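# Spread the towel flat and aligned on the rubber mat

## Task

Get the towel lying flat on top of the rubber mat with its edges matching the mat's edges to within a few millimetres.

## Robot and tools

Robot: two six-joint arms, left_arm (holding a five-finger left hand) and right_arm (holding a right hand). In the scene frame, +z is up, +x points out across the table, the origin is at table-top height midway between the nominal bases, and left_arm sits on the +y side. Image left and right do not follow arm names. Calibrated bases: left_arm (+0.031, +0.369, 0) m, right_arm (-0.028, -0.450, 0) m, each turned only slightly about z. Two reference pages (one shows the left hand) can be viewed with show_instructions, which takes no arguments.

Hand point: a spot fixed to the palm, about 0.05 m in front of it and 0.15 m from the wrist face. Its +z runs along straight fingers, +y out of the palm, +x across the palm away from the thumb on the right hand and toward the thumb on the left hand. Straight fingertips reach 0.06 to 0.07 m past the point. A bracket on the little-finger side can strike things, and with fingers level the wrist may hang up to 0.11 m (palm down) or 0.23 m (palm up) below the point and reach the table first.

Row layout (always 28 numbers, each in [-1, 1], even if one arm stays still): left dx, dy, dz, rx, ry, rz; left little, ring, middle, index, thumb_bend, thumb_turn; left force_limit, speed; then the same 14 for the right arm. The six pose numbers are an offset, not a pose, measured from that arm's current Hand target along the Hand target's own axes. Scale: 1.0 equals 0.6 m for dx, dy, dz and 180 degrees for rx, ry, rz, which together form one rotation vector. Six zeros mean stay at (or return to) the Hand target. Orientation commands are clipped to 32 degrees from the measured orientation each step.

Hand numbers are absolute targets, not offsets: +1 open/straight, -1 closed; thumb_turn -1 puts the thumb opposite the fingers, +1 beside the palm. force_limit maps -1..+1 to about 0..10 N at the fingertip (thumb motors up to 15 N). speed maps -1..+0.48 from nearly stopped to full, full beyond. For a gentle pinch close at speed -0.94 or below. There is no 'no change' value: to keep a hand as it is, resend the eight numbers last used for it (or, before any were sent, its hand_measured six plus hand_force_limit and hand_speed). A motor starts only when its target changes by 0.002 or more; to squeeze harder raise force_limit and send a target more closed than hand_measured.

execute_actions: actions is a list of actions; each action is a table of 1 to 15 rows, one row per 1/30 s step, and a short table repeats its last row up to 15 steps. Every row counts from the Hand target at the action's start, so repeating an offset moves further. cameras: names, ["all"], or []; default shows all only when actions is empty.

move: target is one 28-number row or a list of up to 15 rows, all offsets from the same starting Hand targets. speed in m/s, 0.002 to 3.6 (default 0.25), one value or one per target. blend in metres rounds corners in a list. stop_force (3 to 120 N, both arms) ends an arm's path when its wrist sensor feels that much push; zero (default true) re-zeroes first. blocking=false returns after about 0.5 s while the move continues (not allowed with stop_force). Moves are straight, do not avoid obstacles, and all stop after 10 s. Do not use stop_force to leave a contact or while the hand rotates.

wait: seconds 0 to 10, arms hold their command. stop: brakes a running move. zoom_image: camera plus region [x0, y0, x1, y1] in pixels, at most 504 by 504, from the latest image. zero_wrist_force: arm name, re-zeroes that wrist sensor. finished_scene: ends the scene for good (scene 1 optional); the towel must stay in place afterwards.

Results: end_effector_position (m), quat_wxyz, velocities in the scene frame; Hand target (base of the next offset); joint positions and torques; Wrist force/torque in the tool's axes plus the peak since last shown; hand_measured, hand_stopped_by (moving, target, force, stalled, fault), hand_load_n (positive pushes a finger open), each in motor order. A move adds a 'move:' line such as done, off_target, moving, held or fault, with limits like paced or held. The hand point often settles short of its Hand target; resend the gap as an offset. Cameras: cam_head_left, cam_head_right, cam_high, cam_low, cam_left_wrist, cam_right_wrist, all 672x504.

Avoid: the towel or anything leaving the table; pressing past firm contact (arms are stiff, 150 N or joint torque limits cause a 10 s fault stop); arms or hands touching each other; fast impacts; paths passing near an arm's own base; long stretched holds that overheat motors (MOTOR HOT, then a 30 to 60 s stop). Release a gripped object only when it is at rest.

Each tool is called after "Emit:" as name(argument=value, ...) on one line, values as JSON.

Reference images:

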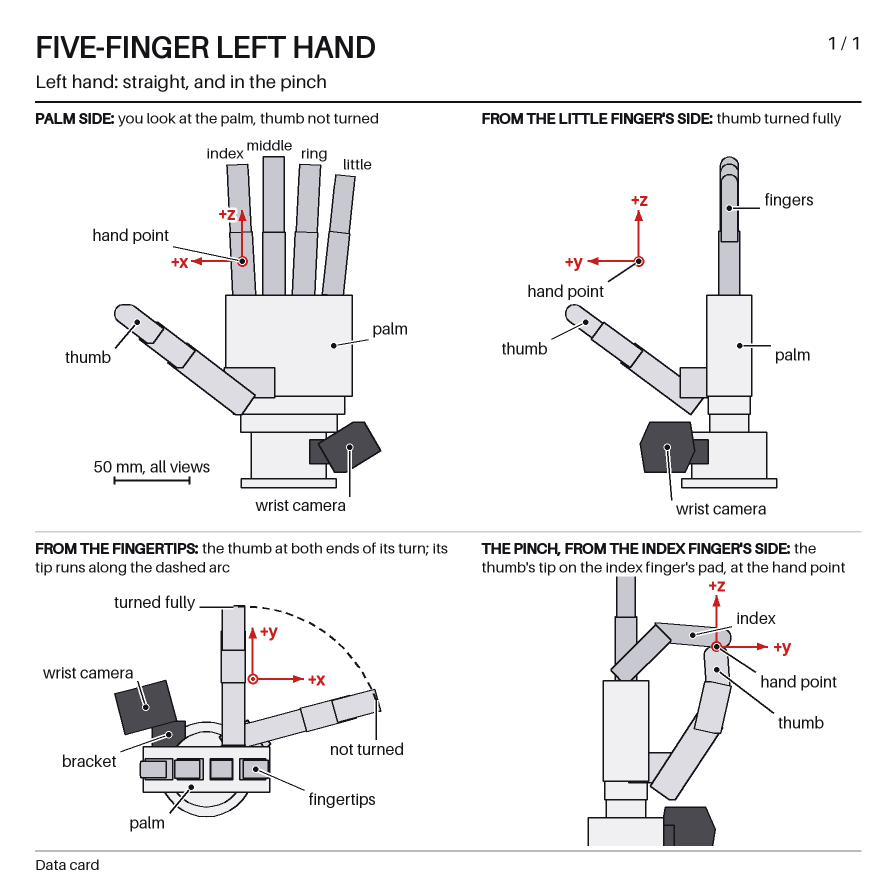

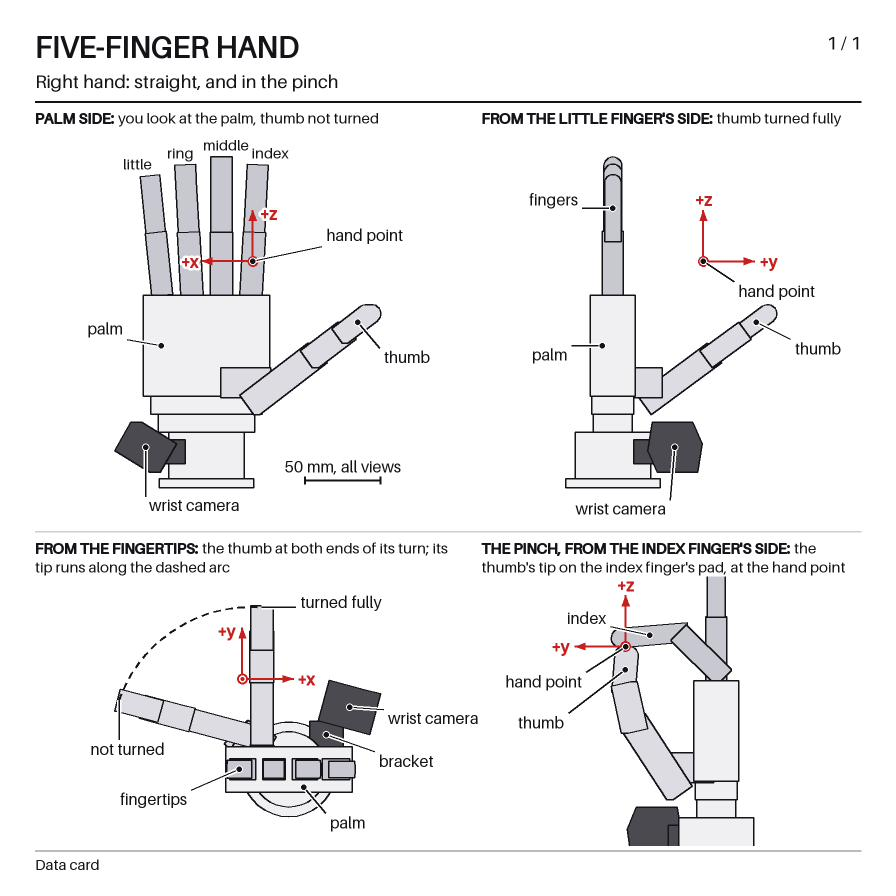

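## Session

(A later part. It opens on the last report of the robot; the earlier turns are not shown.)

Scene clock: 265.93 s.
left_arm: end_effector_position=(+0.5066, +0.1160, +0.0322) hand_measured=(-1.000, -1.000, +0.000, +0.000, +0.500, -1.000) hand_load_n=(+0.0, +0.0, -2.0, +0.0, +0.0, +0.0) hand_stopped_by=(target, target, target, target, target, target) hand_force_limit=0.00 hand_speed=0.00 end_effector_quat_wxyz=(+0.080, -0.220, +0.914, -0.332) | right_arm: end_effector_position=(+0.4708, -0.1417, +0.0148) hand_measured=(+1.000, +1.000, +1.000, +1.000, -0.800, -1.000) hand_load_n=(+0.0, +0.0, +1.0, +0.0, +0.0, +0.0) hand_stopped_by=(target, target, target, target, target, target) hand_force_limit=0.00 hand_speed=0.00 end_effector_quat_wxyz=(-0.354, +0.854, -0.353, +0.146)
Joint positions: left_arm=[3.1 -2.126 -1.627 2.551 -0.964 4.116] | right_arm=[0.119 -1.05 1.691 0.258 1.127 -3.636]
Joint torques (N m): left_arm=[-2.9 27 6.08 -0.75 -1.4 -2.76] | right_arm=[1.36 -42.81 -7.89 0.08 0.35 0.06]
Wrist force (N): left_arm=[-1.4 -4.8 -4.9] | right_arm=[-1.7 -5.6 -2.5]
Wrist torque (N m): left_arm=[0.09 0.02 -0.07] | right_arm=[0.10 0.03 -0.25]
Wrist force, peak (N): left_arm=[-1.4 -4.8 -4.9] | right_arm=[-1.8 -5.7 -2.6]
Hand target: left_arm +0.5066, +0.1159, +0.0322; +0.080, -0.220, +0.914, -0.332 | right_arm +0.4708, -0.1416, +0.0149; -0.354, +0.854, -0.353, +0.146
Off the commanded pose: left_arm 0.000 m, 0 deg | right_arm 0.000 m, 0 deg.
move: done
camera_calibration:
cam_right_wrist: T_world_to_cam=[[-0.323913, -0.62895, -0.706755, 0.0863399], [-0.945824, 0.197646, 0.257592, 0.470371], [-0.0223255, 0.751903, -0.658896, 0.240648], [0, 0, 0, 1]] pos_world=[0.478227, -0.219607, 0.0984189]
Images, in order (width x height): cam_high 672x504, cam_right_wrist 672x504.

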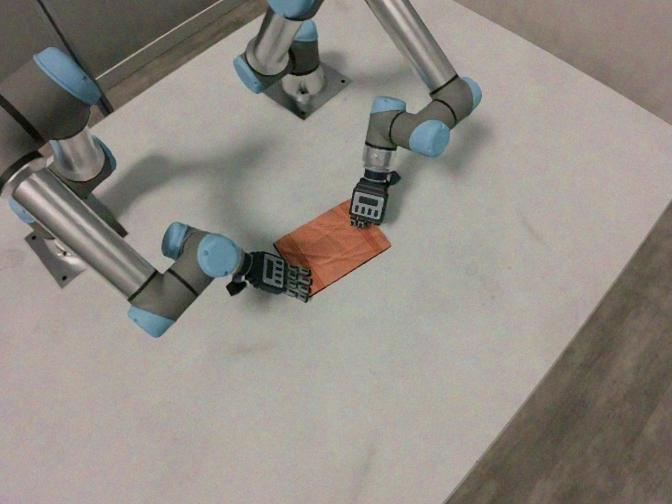

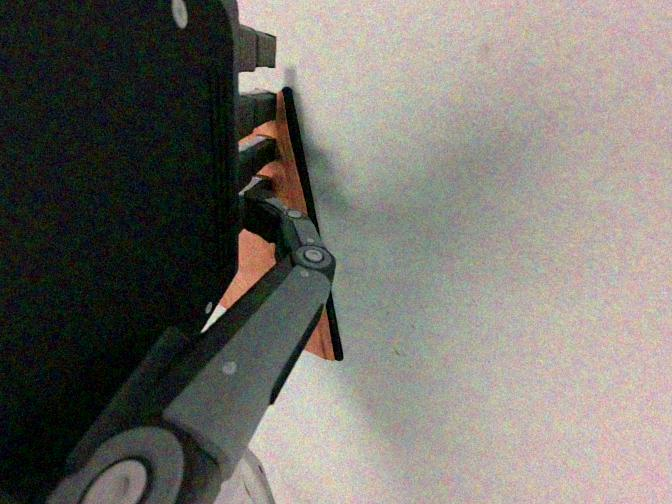

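Emit:
move(target=[[0, 0, 0, 0, 0, 0, -1, -1, 0, 0, 0.5, -1, 0, 0, 0, -0.0177, -0.0177, 0, 0, 0, 1, 1, 1, 1, -0.8, -1, 0, 0],[0, 0, 0, 0, 0, 0, -1, -1, 0, 0, 0.5, -1, 0, 0, -0.182, 0.055, -0.0903, 0, 0, 0, 1, 1, 1, 1, -0.8, -1, 0, 0]], speed=[0.05, 0.12], cameras=["cam_right_wrist"])

Emit:
move(target=[0, 0, 0, 0, 0, 0, -1, -1, 0, 0, 0.5, -1, 0, 0, 0, 0.0236, 0.0236, 0, 0, 0, 1, 1, 1, 1, -0.8, -1, 0, 0], speed=0.015, stop_force=4, cameras=["cam_right_wrist"])

Scene clock: 269.60 s.
left_arm: end_effector_position=(+0.5066, +0.1159, +0.0322) hand_measured=(-1.000, -1.000, +0.000, +0.000, +0.500, -1.000) hand_load_n=(+0.0, +0.0, -2.0, +0.0, +0.0, +0.0) hand_stopped_by=(target, target, target, target, target, target) hand_force_limit=0.00 hand_speed=0.00 end_effector_quat_wxyz=(+0.080, -0.220, +0.914, -0.332) | right_arm: end_effector_position=(+0.3500, -0.1080, +0.0299) hand_measured=(+1.000, +1.000, +1.000, +1.000, -0.800, -1.000) hand_load_n=(-0.5, +0.0, +0.0, +0.0, +0.0, +0.0) hand_stopped_by=(target, target, target, target, target, target) hand_force_limit=0.00 hand_speed=0.00 end_effector_quat_wxyz=(-0.354, +0.854, -0.353, +0.146)
Joint positions: left_arm=[3.099 -2.126 -1.627 2.551 -0.964 4.116] | right_arm=[0.263 -1.26 1.959 0.154 1.219 -3.517]
Joint torques (N m): left_arm=[-9.6 26.93 6.74 -2.36 -1.35 -2.85] | right_arm=[-4.67 -25.54 -22.99 1.46 -1.3 -0.62]
Wrist force (N): left_arm=[-1.1 -4.6 -4.7] | right_arm=[0.0 -0.7 -0.5]
Wrist torque (N m): left_arm=[0.11 -0.02 -0.05] | right_arm=[-0.17 0.01 0.02]
Wrist force, peak (N): left_arm=[-1.4 -5.3 -4.7] | right_arm=[-1.6 -5.9 -2.4]
Hand target: left_arm +0.5066, +0.1159, +0.0322; +0.080, -0.220, +0.914, -0.332 | right_arm +0.3500, -0.1080, +0.0299; -0.354, +0.854, -0.353, +0.146
Off the commanded pose: left_arm 0.000 m, 0 deg | right_arm 0.000 m, 0 deg.
move: done
camera_calibration:
cam_right_wrist: T_world_to_cam=[[-0.323844, -0.629036, -0.70671, 0.0790337], [-0.945845, 0.197546, 0.257592, 0.345553], [-0.0224269, 0.751857, -0.658944, 0.222593], [0, 0, 0, 1]] pos_world=[0.357426, -0.185906, 0.113519]
Images, in order (width x height): cam_right_wrist 672x504.

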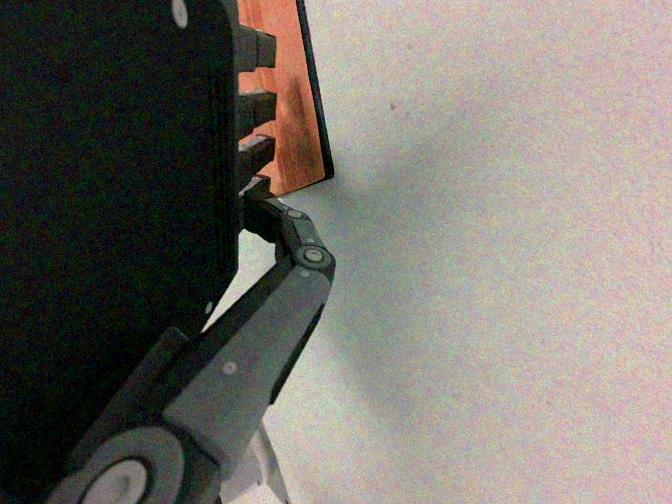

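Scene clock: 271.70 s.
left_arm: end_effector_position=(+0.5066, +0.1159, +0.0322) hand_measured=(-1.000, -1.000, +0.000, +0.000, +0.500, -1.000) hand_load_n=(+0.0, +0.0, -2.0, +0.0, +0.0, +0.0) hand_stopped_by=(target, target, target, target, target, target) hand_force_limit=0.00 hand_speed=0.00 end_effector_quat_wxyz=(+0.080, -0.220, +0.914, -0.332) | right_arm: end_effector_position=(+0.3500, -0.1080, +0.0149) hand_measured=(+1.000, +1.000, +1.000, +1.000, -0.800, -1.000) hand_load_n=(+0.0, +0.0, +0.5, +0.0, +0.0, +0.0) hand_stopped_by=(target, target, target, target, target, target) hand_force_limit=0.00 hand_speed=0.00 end_effector_quat_wxyz=(-0.354, +0.854, -0.353, +0.146)
Joint positions: left_arm=[3.099 -2.126 -1.627 2.551 -0.964 4.116] | right_arm=[0.263 -1.235 1.973 0.115 1.219 -3.517]
Joint torques (N m): left_arm=[-9.83 26.83 6.58 -2.22 -1.31 -2.78] | right_arm=[-8.2 -39.29 -25.32 0.11 1.06 0.94]
Wrist force (N): left_arm=[-1.3 -4.5 -4.8] | right_arm=[-0.2 -3.5 -3.4]
Wrist torque (N m): left_arm=[0.11 0.00 -0.06] | right_arm=[0.10 0.11 -0.05]
Wrist force, peak (N): left_arm=[-1.1 -5.0 -4.8] | right_arm=[-0.3 -6.2 -6.0]
Hand target: left_arm +0.5066, +0.1159, +0.0322; +0.080, -0.220, +0.914, -0.332 | right_arm +0.3500, -0.1080, +0.0149; -0.354, +0.854, -0.353, +0.146 (not the last commanded pose)
Off the commanded pose: left_arm 0.000 m, 0 deg | right_arm 0.005 m, 0 deg.
move: contact (right_arm)
camera_calibration:
cam_right_wrist: T_world_to_cam=[[-0.323905, -0.628951, -0.706757, 0.068475], [-0.945826, 0.197641, 0.257587, 0.349429], [-0.0223255, 0.751903, -0.658896, 0.212677], [0, 0, 0, 1]] pos_world=[0.357427, -0.185907, 0.098519]
Images, in order (width x height): cam_right_wrist 672x504.

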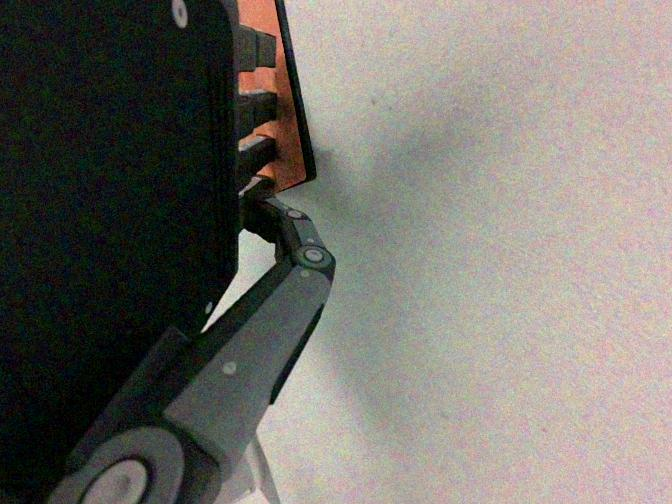

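Emit:
move(target=[0, 0, 0, 0, 0, 0, -1, -1, 0, 0, 0.5, -1, 0, 0, 0.0018, 0.0037, -0.0032, 0, 0, 0, 1, 1, 1, 1, -0.8, -1, 0, 0], speed=0.01, cameras=["cam_right_wrist"])

Emit:
move(target=[0, -0.0321, -0.0383, 0, 0, 0, -1, -1, 0, 0, 0.5, -1, 0, 0, 0, -0.0354, -0.0354, 0, 0, 0, 1, 1, 1, 1, -0.8, -1, 0, 0], speed=0.06, cameras=[])

Scene clock: 273.27 s.
left_arm: end_effector_position=(+0.5066, +0.1159, +0.0322) hand_measured=(-1.000, -1.000, +0.000, +0.000, +0.500, -1.000) hand_load_n=(+0.0, +0.0, -2.0, +0.0, +0.0, +0.0) hand_stopped_by=(target, target, target, target, target, target) hand_force_limit=0.00 hand_speed=0.00 end_effector_quat_wxyz=(+0.080, -0.220, +0.914, -0.332) | right_arm: end_effector_position=(+0.3487, -0.1109, +0.0147) hand_measured=(+1.000, +1.000, +1.000, +1.000, -0.800, -1.000) hand_load_n=(+0.0, +0.0, +1.0, +0.0, +0.0, +0.0) hand_stopped_by=(target, target, target, target, target, target) hand_force_limit=0.00 hand_speed=0.00 end_effector_quat_wxyz=(-0.354, +0.854, -0.353, +0.146)
Joint positions: left_arm=[3.099 -2.126 -1.627 2.551 -0.964 4.116] | right_arm=[0.256 -1.24 1.981 0.113 1.215 -3.522]
Joint torques (N m): left_arm=[-9.49 26.55 6.98 -2.36 -1.29 -2.78] | right_arm=[-1.54 -31.79 -5.82 0.73 -0.07 -0.64]
Wrist force (N): left_arm=[-1.1 -5.1 -5.0] | right_arm=[-0.7 -6.1 -2.3]
Wrist torque (N m): left_arm=[0.05 -0.01 -0.04] | right_arm=[0.13 -0.03 -0.13]
Wrist force, peak (N): left_arm=[-1.1 -5.1 -5.0] | right_arm=[-0.7 -6.1 -2.3]
Hand target: left_arm +0.5066, +0.1159, +0.0322; +0.080, -0.220, +0.914, -0.332 | right_arm +0.3487, -0.1108, +0.0147; -0.354, +0.854, -0.353, +0.146
Off the commanded pose: left_arm 0.000 m, 0 deg | right_arm 0.000 m, 0 deg.
move: done
camera_calibration:
cam_right_wrist: T_world_to_cam=[[-0.323846, -0.628964, -0.706773, 0.0660667], [-0.945847, 0.197601, 0.257543, 0.348828], [-0.0223258, 0.751903, -0.658896, 0.214697], [0, 0, 0, 1]] pos_world=[0.356127, -0.188807, 0.0983192]
Images, in order (width x height): cam_right_wrist 672x504.

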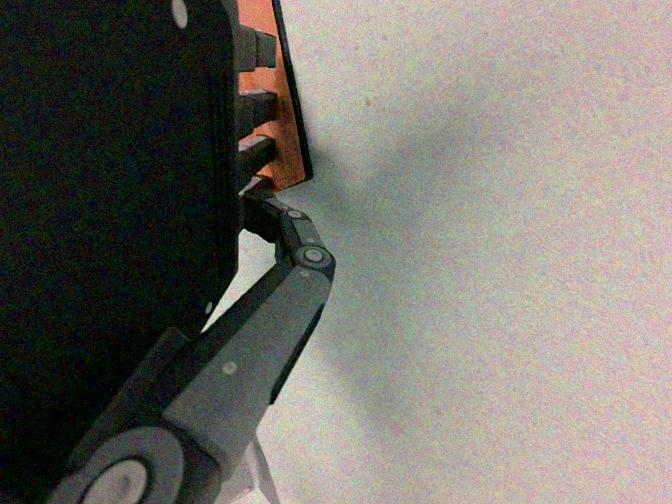

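Scene clock: 274.07 s.
left_arm: end_effector_position=(+0.5066, +0.1159, +0.0623) hand_measured=(-1.000, -1.000, +0.000, +0.000, +0.500, -1.000) hand_load_n=(+0.0, +0.0, +0.0, +0.0, +0.0, +0.0) hand_stopped_by=(target, target, target, target, target, target) hand_force_limit=0.00 hand_speed=0.00 end_effector_quat_wxyz=(+0.080, -0.220, +0.914, -0.332) | right_arm: end_effector_position=(+0.3489, -0.1108, +0.0449) hand_measured=(+1.000, +1.000, +1.000, +1.000, -0.800, -1.000) hand_load_n=(+0.0, +0.0, +0.0, +0.0, +0.0, +0.0) hand_stopped_by=(target, target, target, target, target, target) hand_force_limit=0.00 hand_speed=0.00 end_effector_quat_wxyz=(-0.354, +0.854, -0.353, +0.146)
Joint positions: left_arm=[3.099 -2.087 -1.6 2.486 -0.964 4.116] | right_arm=[0.256 -1.289 1.951 0.193 1.215 -3.522]
Joint torques (N m): left_arm=[-4.98 29.8 8.3 -0.51 2.1 0.11] | right_arm=[9.5 -23.29 -1.9 -0.21 0.99 -0.41]
Wrist force (N): left_arm=[-1.3 0.5 -0.8] | right_arm=[0.0 -0.8 -0.5]
Wrist torque (N m): left_arm=[0.18 0.08 -0.16] | right_arm=[-0.19 0.00 0.00]
Wrist force, peak (N): left_arm=[-1.5 -4.1 -4.6] | right_arm=[-1.0 -5.7 -1.8]
Hand target: left_arm +0.5066, +0.1160, +0.0622; +0.080, -0.220, +0.914, -0.332 | right_arm +0.3487, -0.1109, +0.0447; -0.354, +0.854, -0.353, +0.146
Off the commanded pose: left_arm 0.000 m, 0 deg | right_arm 0.000 m, 0 deg.
move: done
No camera images: "cameras" was empty.

Emit:
move(target=[-0.0515, 0.1391, -0.4165, 0, 0, 0, -1, -1, 0, 0, 0.5, -1, 0, 0, -0.0085, -0.368, 0.1973, -0.1737, 0.1218, -0.1724, 1, 1, 1, 1, -0.8, -1, 0, 0], speed=0.2, cameras=["cam_right_wrist", "cam_low"])

Emit:
zoom_image(camera="cam_right_wrist", region=[250, 150, 570, 390])

Emit:
zoom_image(camera="cam_right_wrist", region=[260, 140, 420, 260])

Emit:
zoom_image(camera="cam_right_wrist", region=[410, 140, 570, 260])

Emit:
zoom_image(camera="cam_right_wrist", region=[410, 270, 570, 390])

Emit:
zoom_image(camera="cam_low", region=[290, 265, 370, 305])

Scene clock: 278.83 s.
left_arm: end_effector_position=(+0.4321, +0.3300, +0.2000) hand_measured=(-1.000, -1.000, +0.000, +0.000, +0.500, -1.000) hand_load_n=(+0.0, +0.0, +0.0, +0.0, +0.0, +0.0) hand_stopped_by=(target, target, target, target, target, target) hand_force_limit=0.00 hand_speed=0.00 end_effector_quat_wxyz=(+0.080, -0.220, +0.914, -0.332) | right_arm: end_effector_position=(+0.5138, +0.0613, +0.1168) hand_measured=(+1.000, +1.000, +1.000, +1.000, -0.800, -1.000) hand_load_n=(+0.0, +0.0, +0.0, +0.0, +0.0, +0.0) hand_stopped_by=(target, target, target, target, target, target) hand_force_limit=0.00 hand_speed=0.00 end_effector_quat_wxyz=(-0.046, +0.927, -0.186, +0.322)
Joint positions: left_arm=[3.664 -1.805 -1.736 1.9 -0.876 4.822] | right_arm=[0.716 -0.302 0.035 1.334 2.02 -3.704]
Joint torques (N m): left_arm=[-5.53 17.5 11.62 -3.86 2.47 0.18] | right_arm=[-9.56 -58.69 -25.74 0.04 -0.54 -0.39]
Wrist force (N): left_arm=[-1.2 0.5 -0.8] | right_arm=[0.8 -0.6 -0.8]
Wrist torque (N m): left_arm=[0.17 0.03 -0.06] | right_arm=[-0.12 -0.10 -0.20]
Wrist force, peak (N): left_arm=[-1.7 0.7 -1.8] | right_arm=[1.1 -1.3 -1.1]
Hand target: left_arm +0.4320, +0.3300, +0.2000; +0.080, -0.220, +0.914, -0.332 | right_arm +0.5146, +0.0624, +0.1172; +0.008, +0.935, -0.202, +0.291
Off the commanded pose: left_arm 0.000 m, 0 deg | right_arm 0.001 m, 7 deg.
elbow stopped short (right arm): the move would have taken joint 3 (elbow) straighter than the controller allows.
move: off_target (right_arm)
camera_calibration:
cam_right_wrist: T_world_to_cam=[[-0.13646, -0.986188, -0.0938769, 0.154036], [-0.98724, 0.14323, -0.0695932, 0.507493], [0.082078, 0.0831823, -0.993148, 0.182585], [0, 0, 0, 1]] pos_world=[0.507051, 0.0640321, 0.231113]
Images, in order (width x height): cam_low 672x504, cam_right_wrist 672x504.

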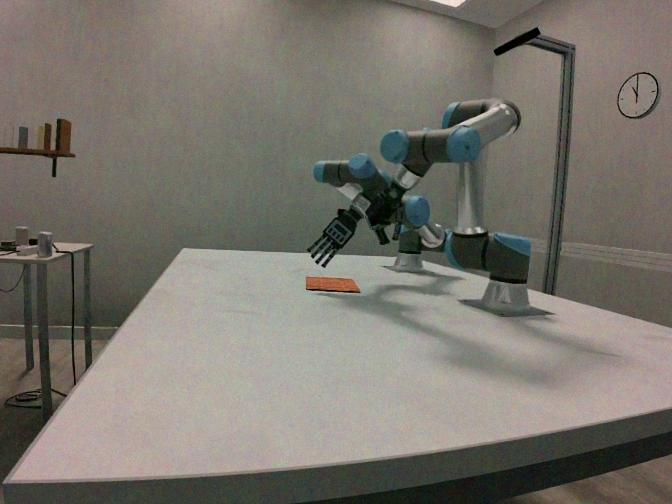

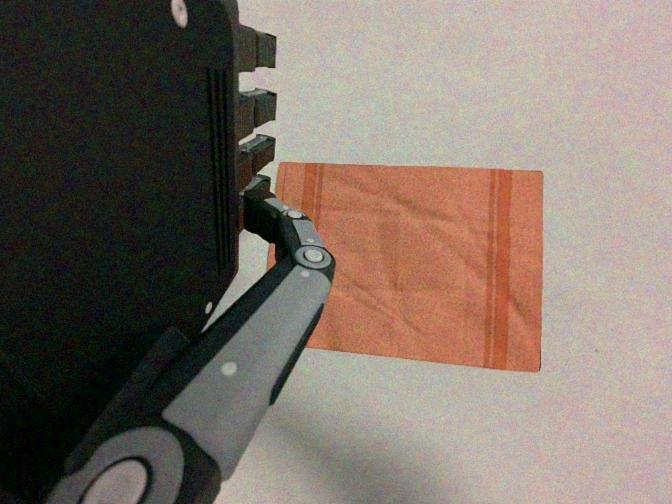

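Scaled by 1.575 from the camera's 672x504 image, which has a finer 960x720 frame.

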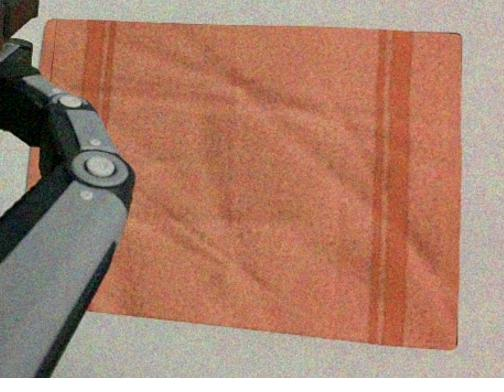

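Scaled by 3.150 from the camera's 672x504 image, which has a finer 960x720 frame.

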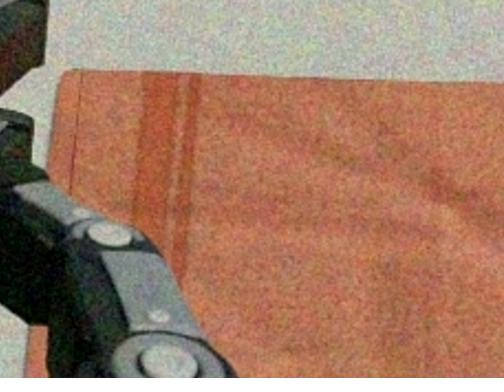

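Scaled by 3.150 from the camera's 672x504 image, which has a finer 960x720 frame.

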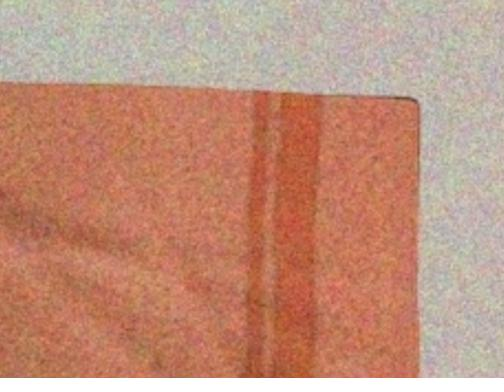

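Scaled by 3.150 from the camera's 672x504 image, which has a finer 960x720 frame.

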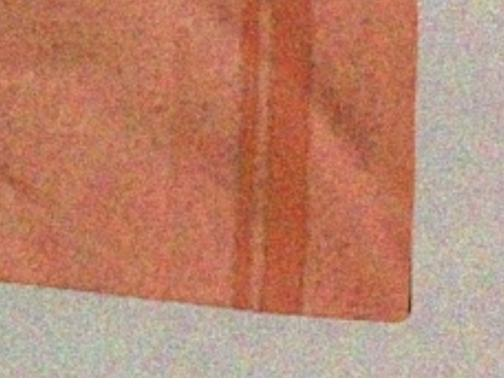

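Scaled by 6.300 from the camera's 672x504 image, which has a finer 960x720 frame.

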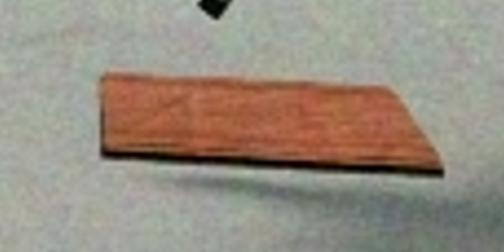

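Emit:
move(target=[0,0,0,0,0,0,-1,-1,0,0,0.5,-1,0,0,0.184,0.213,-0.105,0,0,0,1,1,1,1,-0.8,-1,0,0], speed=0.15, cameras=["all"])

Scene clock: 283.03 s.
left_arm: end_effector_position=(+0.4320, +0.3300, +0.2000) hand_measured=(-1.000, -1.000, +0.000, +0.000, +0.500, -1.000) hand_load_n=(+0.0, +0.0, +0.0, +0.0, +0.0, +0.0) hand_stopped_by=(target, target, target, target, target, target) hand_force_limit=0.00 hand_speed=0.00 end_effector_quat_wxyz=(+0.080, -0.220, +0.914, -0.332) | right_arm: end_effector_position=(+0.5146, -0.0878, +0.2168) hand_measured=(+1.000, +1.000, +1.000, +1.000, -0.800, -1.000) hand_load_n=(+0.0, +0.0, +0.0, +0.0, +0.0, +0.0) hand_stopped_by=(target, target, target, target, target, target) hand_force_limit=0.00 hand_speed=0.00 end_effector_quat_wxyz=(+0.008, +0.935, -0.202, +0.291)
Joint positions: left_arm=[3.664 -1.805 -1.736 1.899 -0.876 4.822] | right_arm=[0.542 -0.724 0.607 1.251 1.98 -3.823]
Joint torques (N m): left_arm=[-13.52 18.06 9.08 -4.1 2.63 2.13] | right_arm=[9.25 -46.31 -29.95 0.06 2.11 1.4]
Wrist force (N): left_arm=[-1.2 0.3 -1.0] | right_arm=[0.4 -0.6 -1.1]
Wrist torque (N m): left_arm=[0.14 0.02 -0.05] | right_arm=[-0.10 -0.03 -0.23]
Wrist force, peak (N): left_arm=[-1.8 0.6 -1.4] | right_arm=[1.5 -0.1 -1.4]
Hand target: left_arm +0.4320, +0.3300, +0.2000; +0.080, -0.220, +0.914, -0.332 | right_arm +0.5146, -0.0878, +0.2169; +0.008, +0.935, -0.202, +0.291
Off the commanded pose: left_arm 0.000 m, 0 deg | right_arm 0.000 m, 0 deg.
move: done
camera_calibration:
cam_left_wrist: T_world_to_cam=[[0.122665, -0.775345, 0.619511, 0.0796677], [-0.972004, 0.0321918, 0.23275, 0.369157], [-0.200404, -0.630717, -0.749689, 0.561551], [0, 0, 0, 1]] pos_world=[0.461587, 0.404066, 0.285712]
cam_right_wrist: T_world_to_cam=[[-0.198379, -0.980125, -0.000643361, 0.028716], [-0.980125, 0.198379, 0.000048513, 0.522699], [0.0000800804, 0.000640198, -1, 0.330687], [0, 0, 0, 1]] pos_world=[0.517981, -0.0757588, 0.33068]

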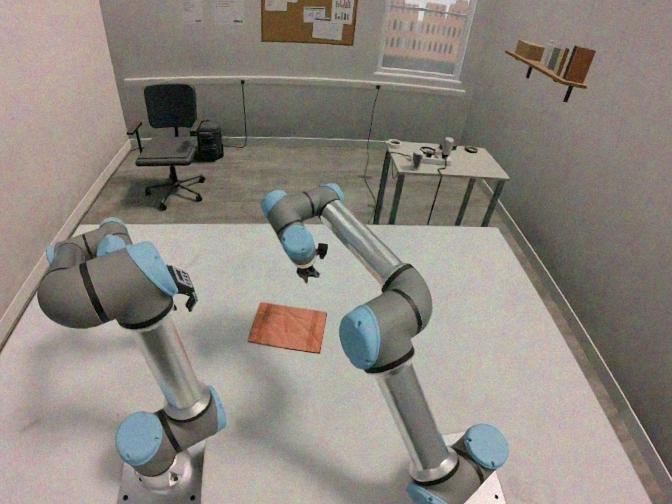

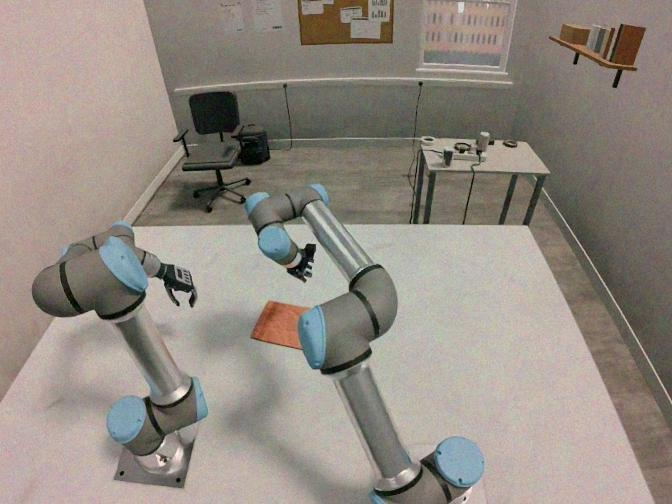

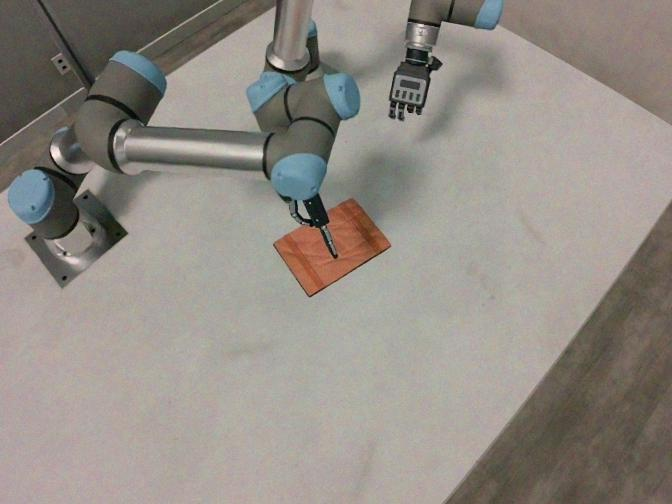

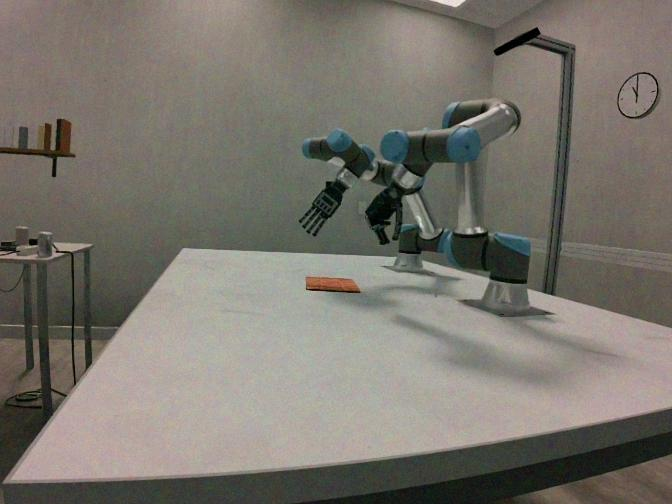

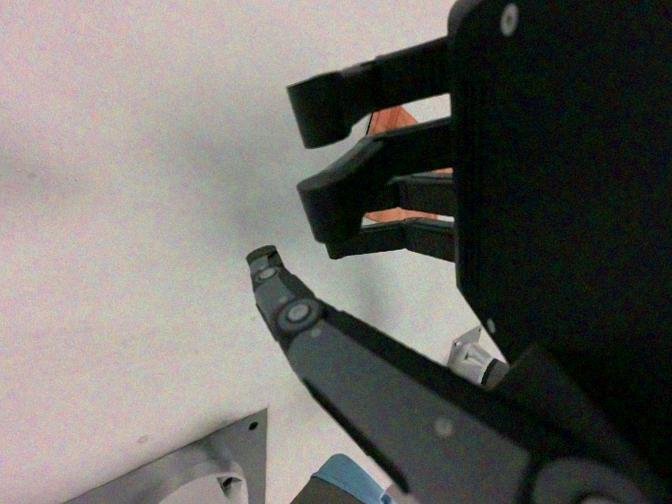

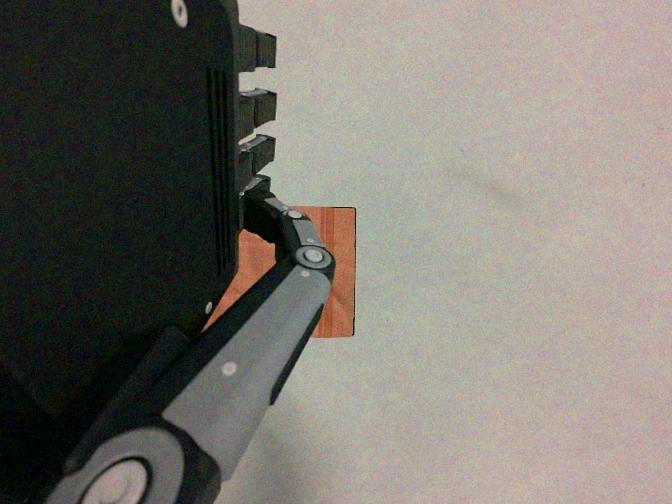

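Emit:
zoom_image(camera="cam_high", region=[262, 190, 402, 305])

Emit:
zoom_image(camera="cam_head_left", region=[235, 290, 345, 370])

Emit:
zoom_image(camera="cam_low", region=[295, 265, 375, 305])

Emit:
zoom_image(camera="cam_right_wrist", region=[230, 190, 390, 350])

Scaled by 3.600 from the camera's 672x504 image, which has a finer 960x720 frame.

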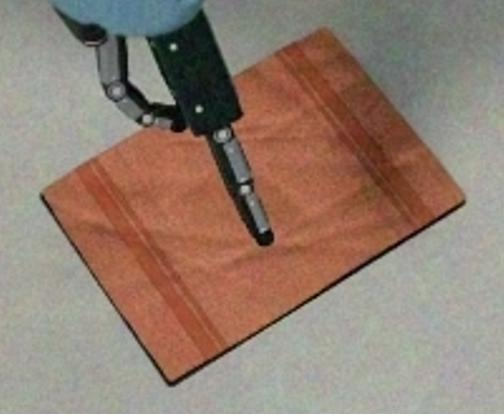

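Scaled by 4.582 from the camera's 672x504 image, which has a finer 960x720 frame.

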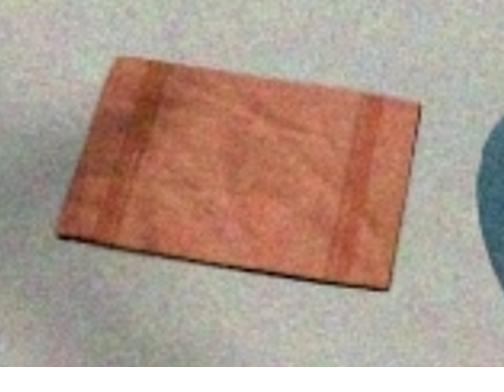

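Scaled by 6.300 from the camera's 672x504 image, which has a finer 960x720 frame.

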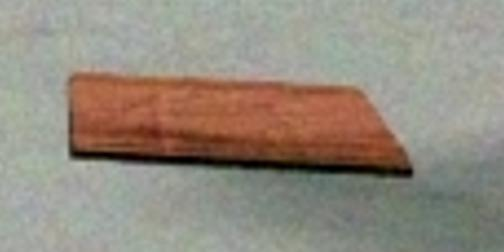

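Scaled by 3.150 from the camera's 672x504 image, which has a finer 960x720 frame.

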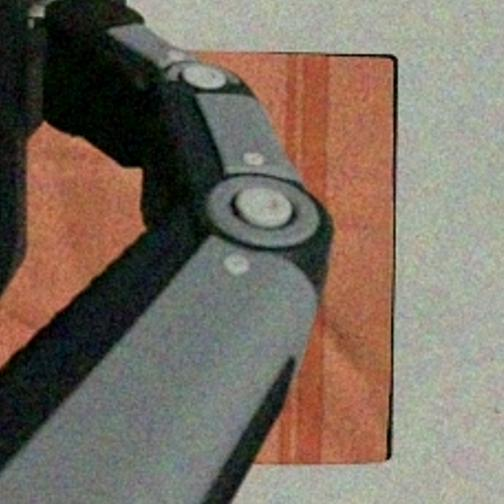

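Emit:
finished_scene(scene=1)

The scene is finished: the task was done.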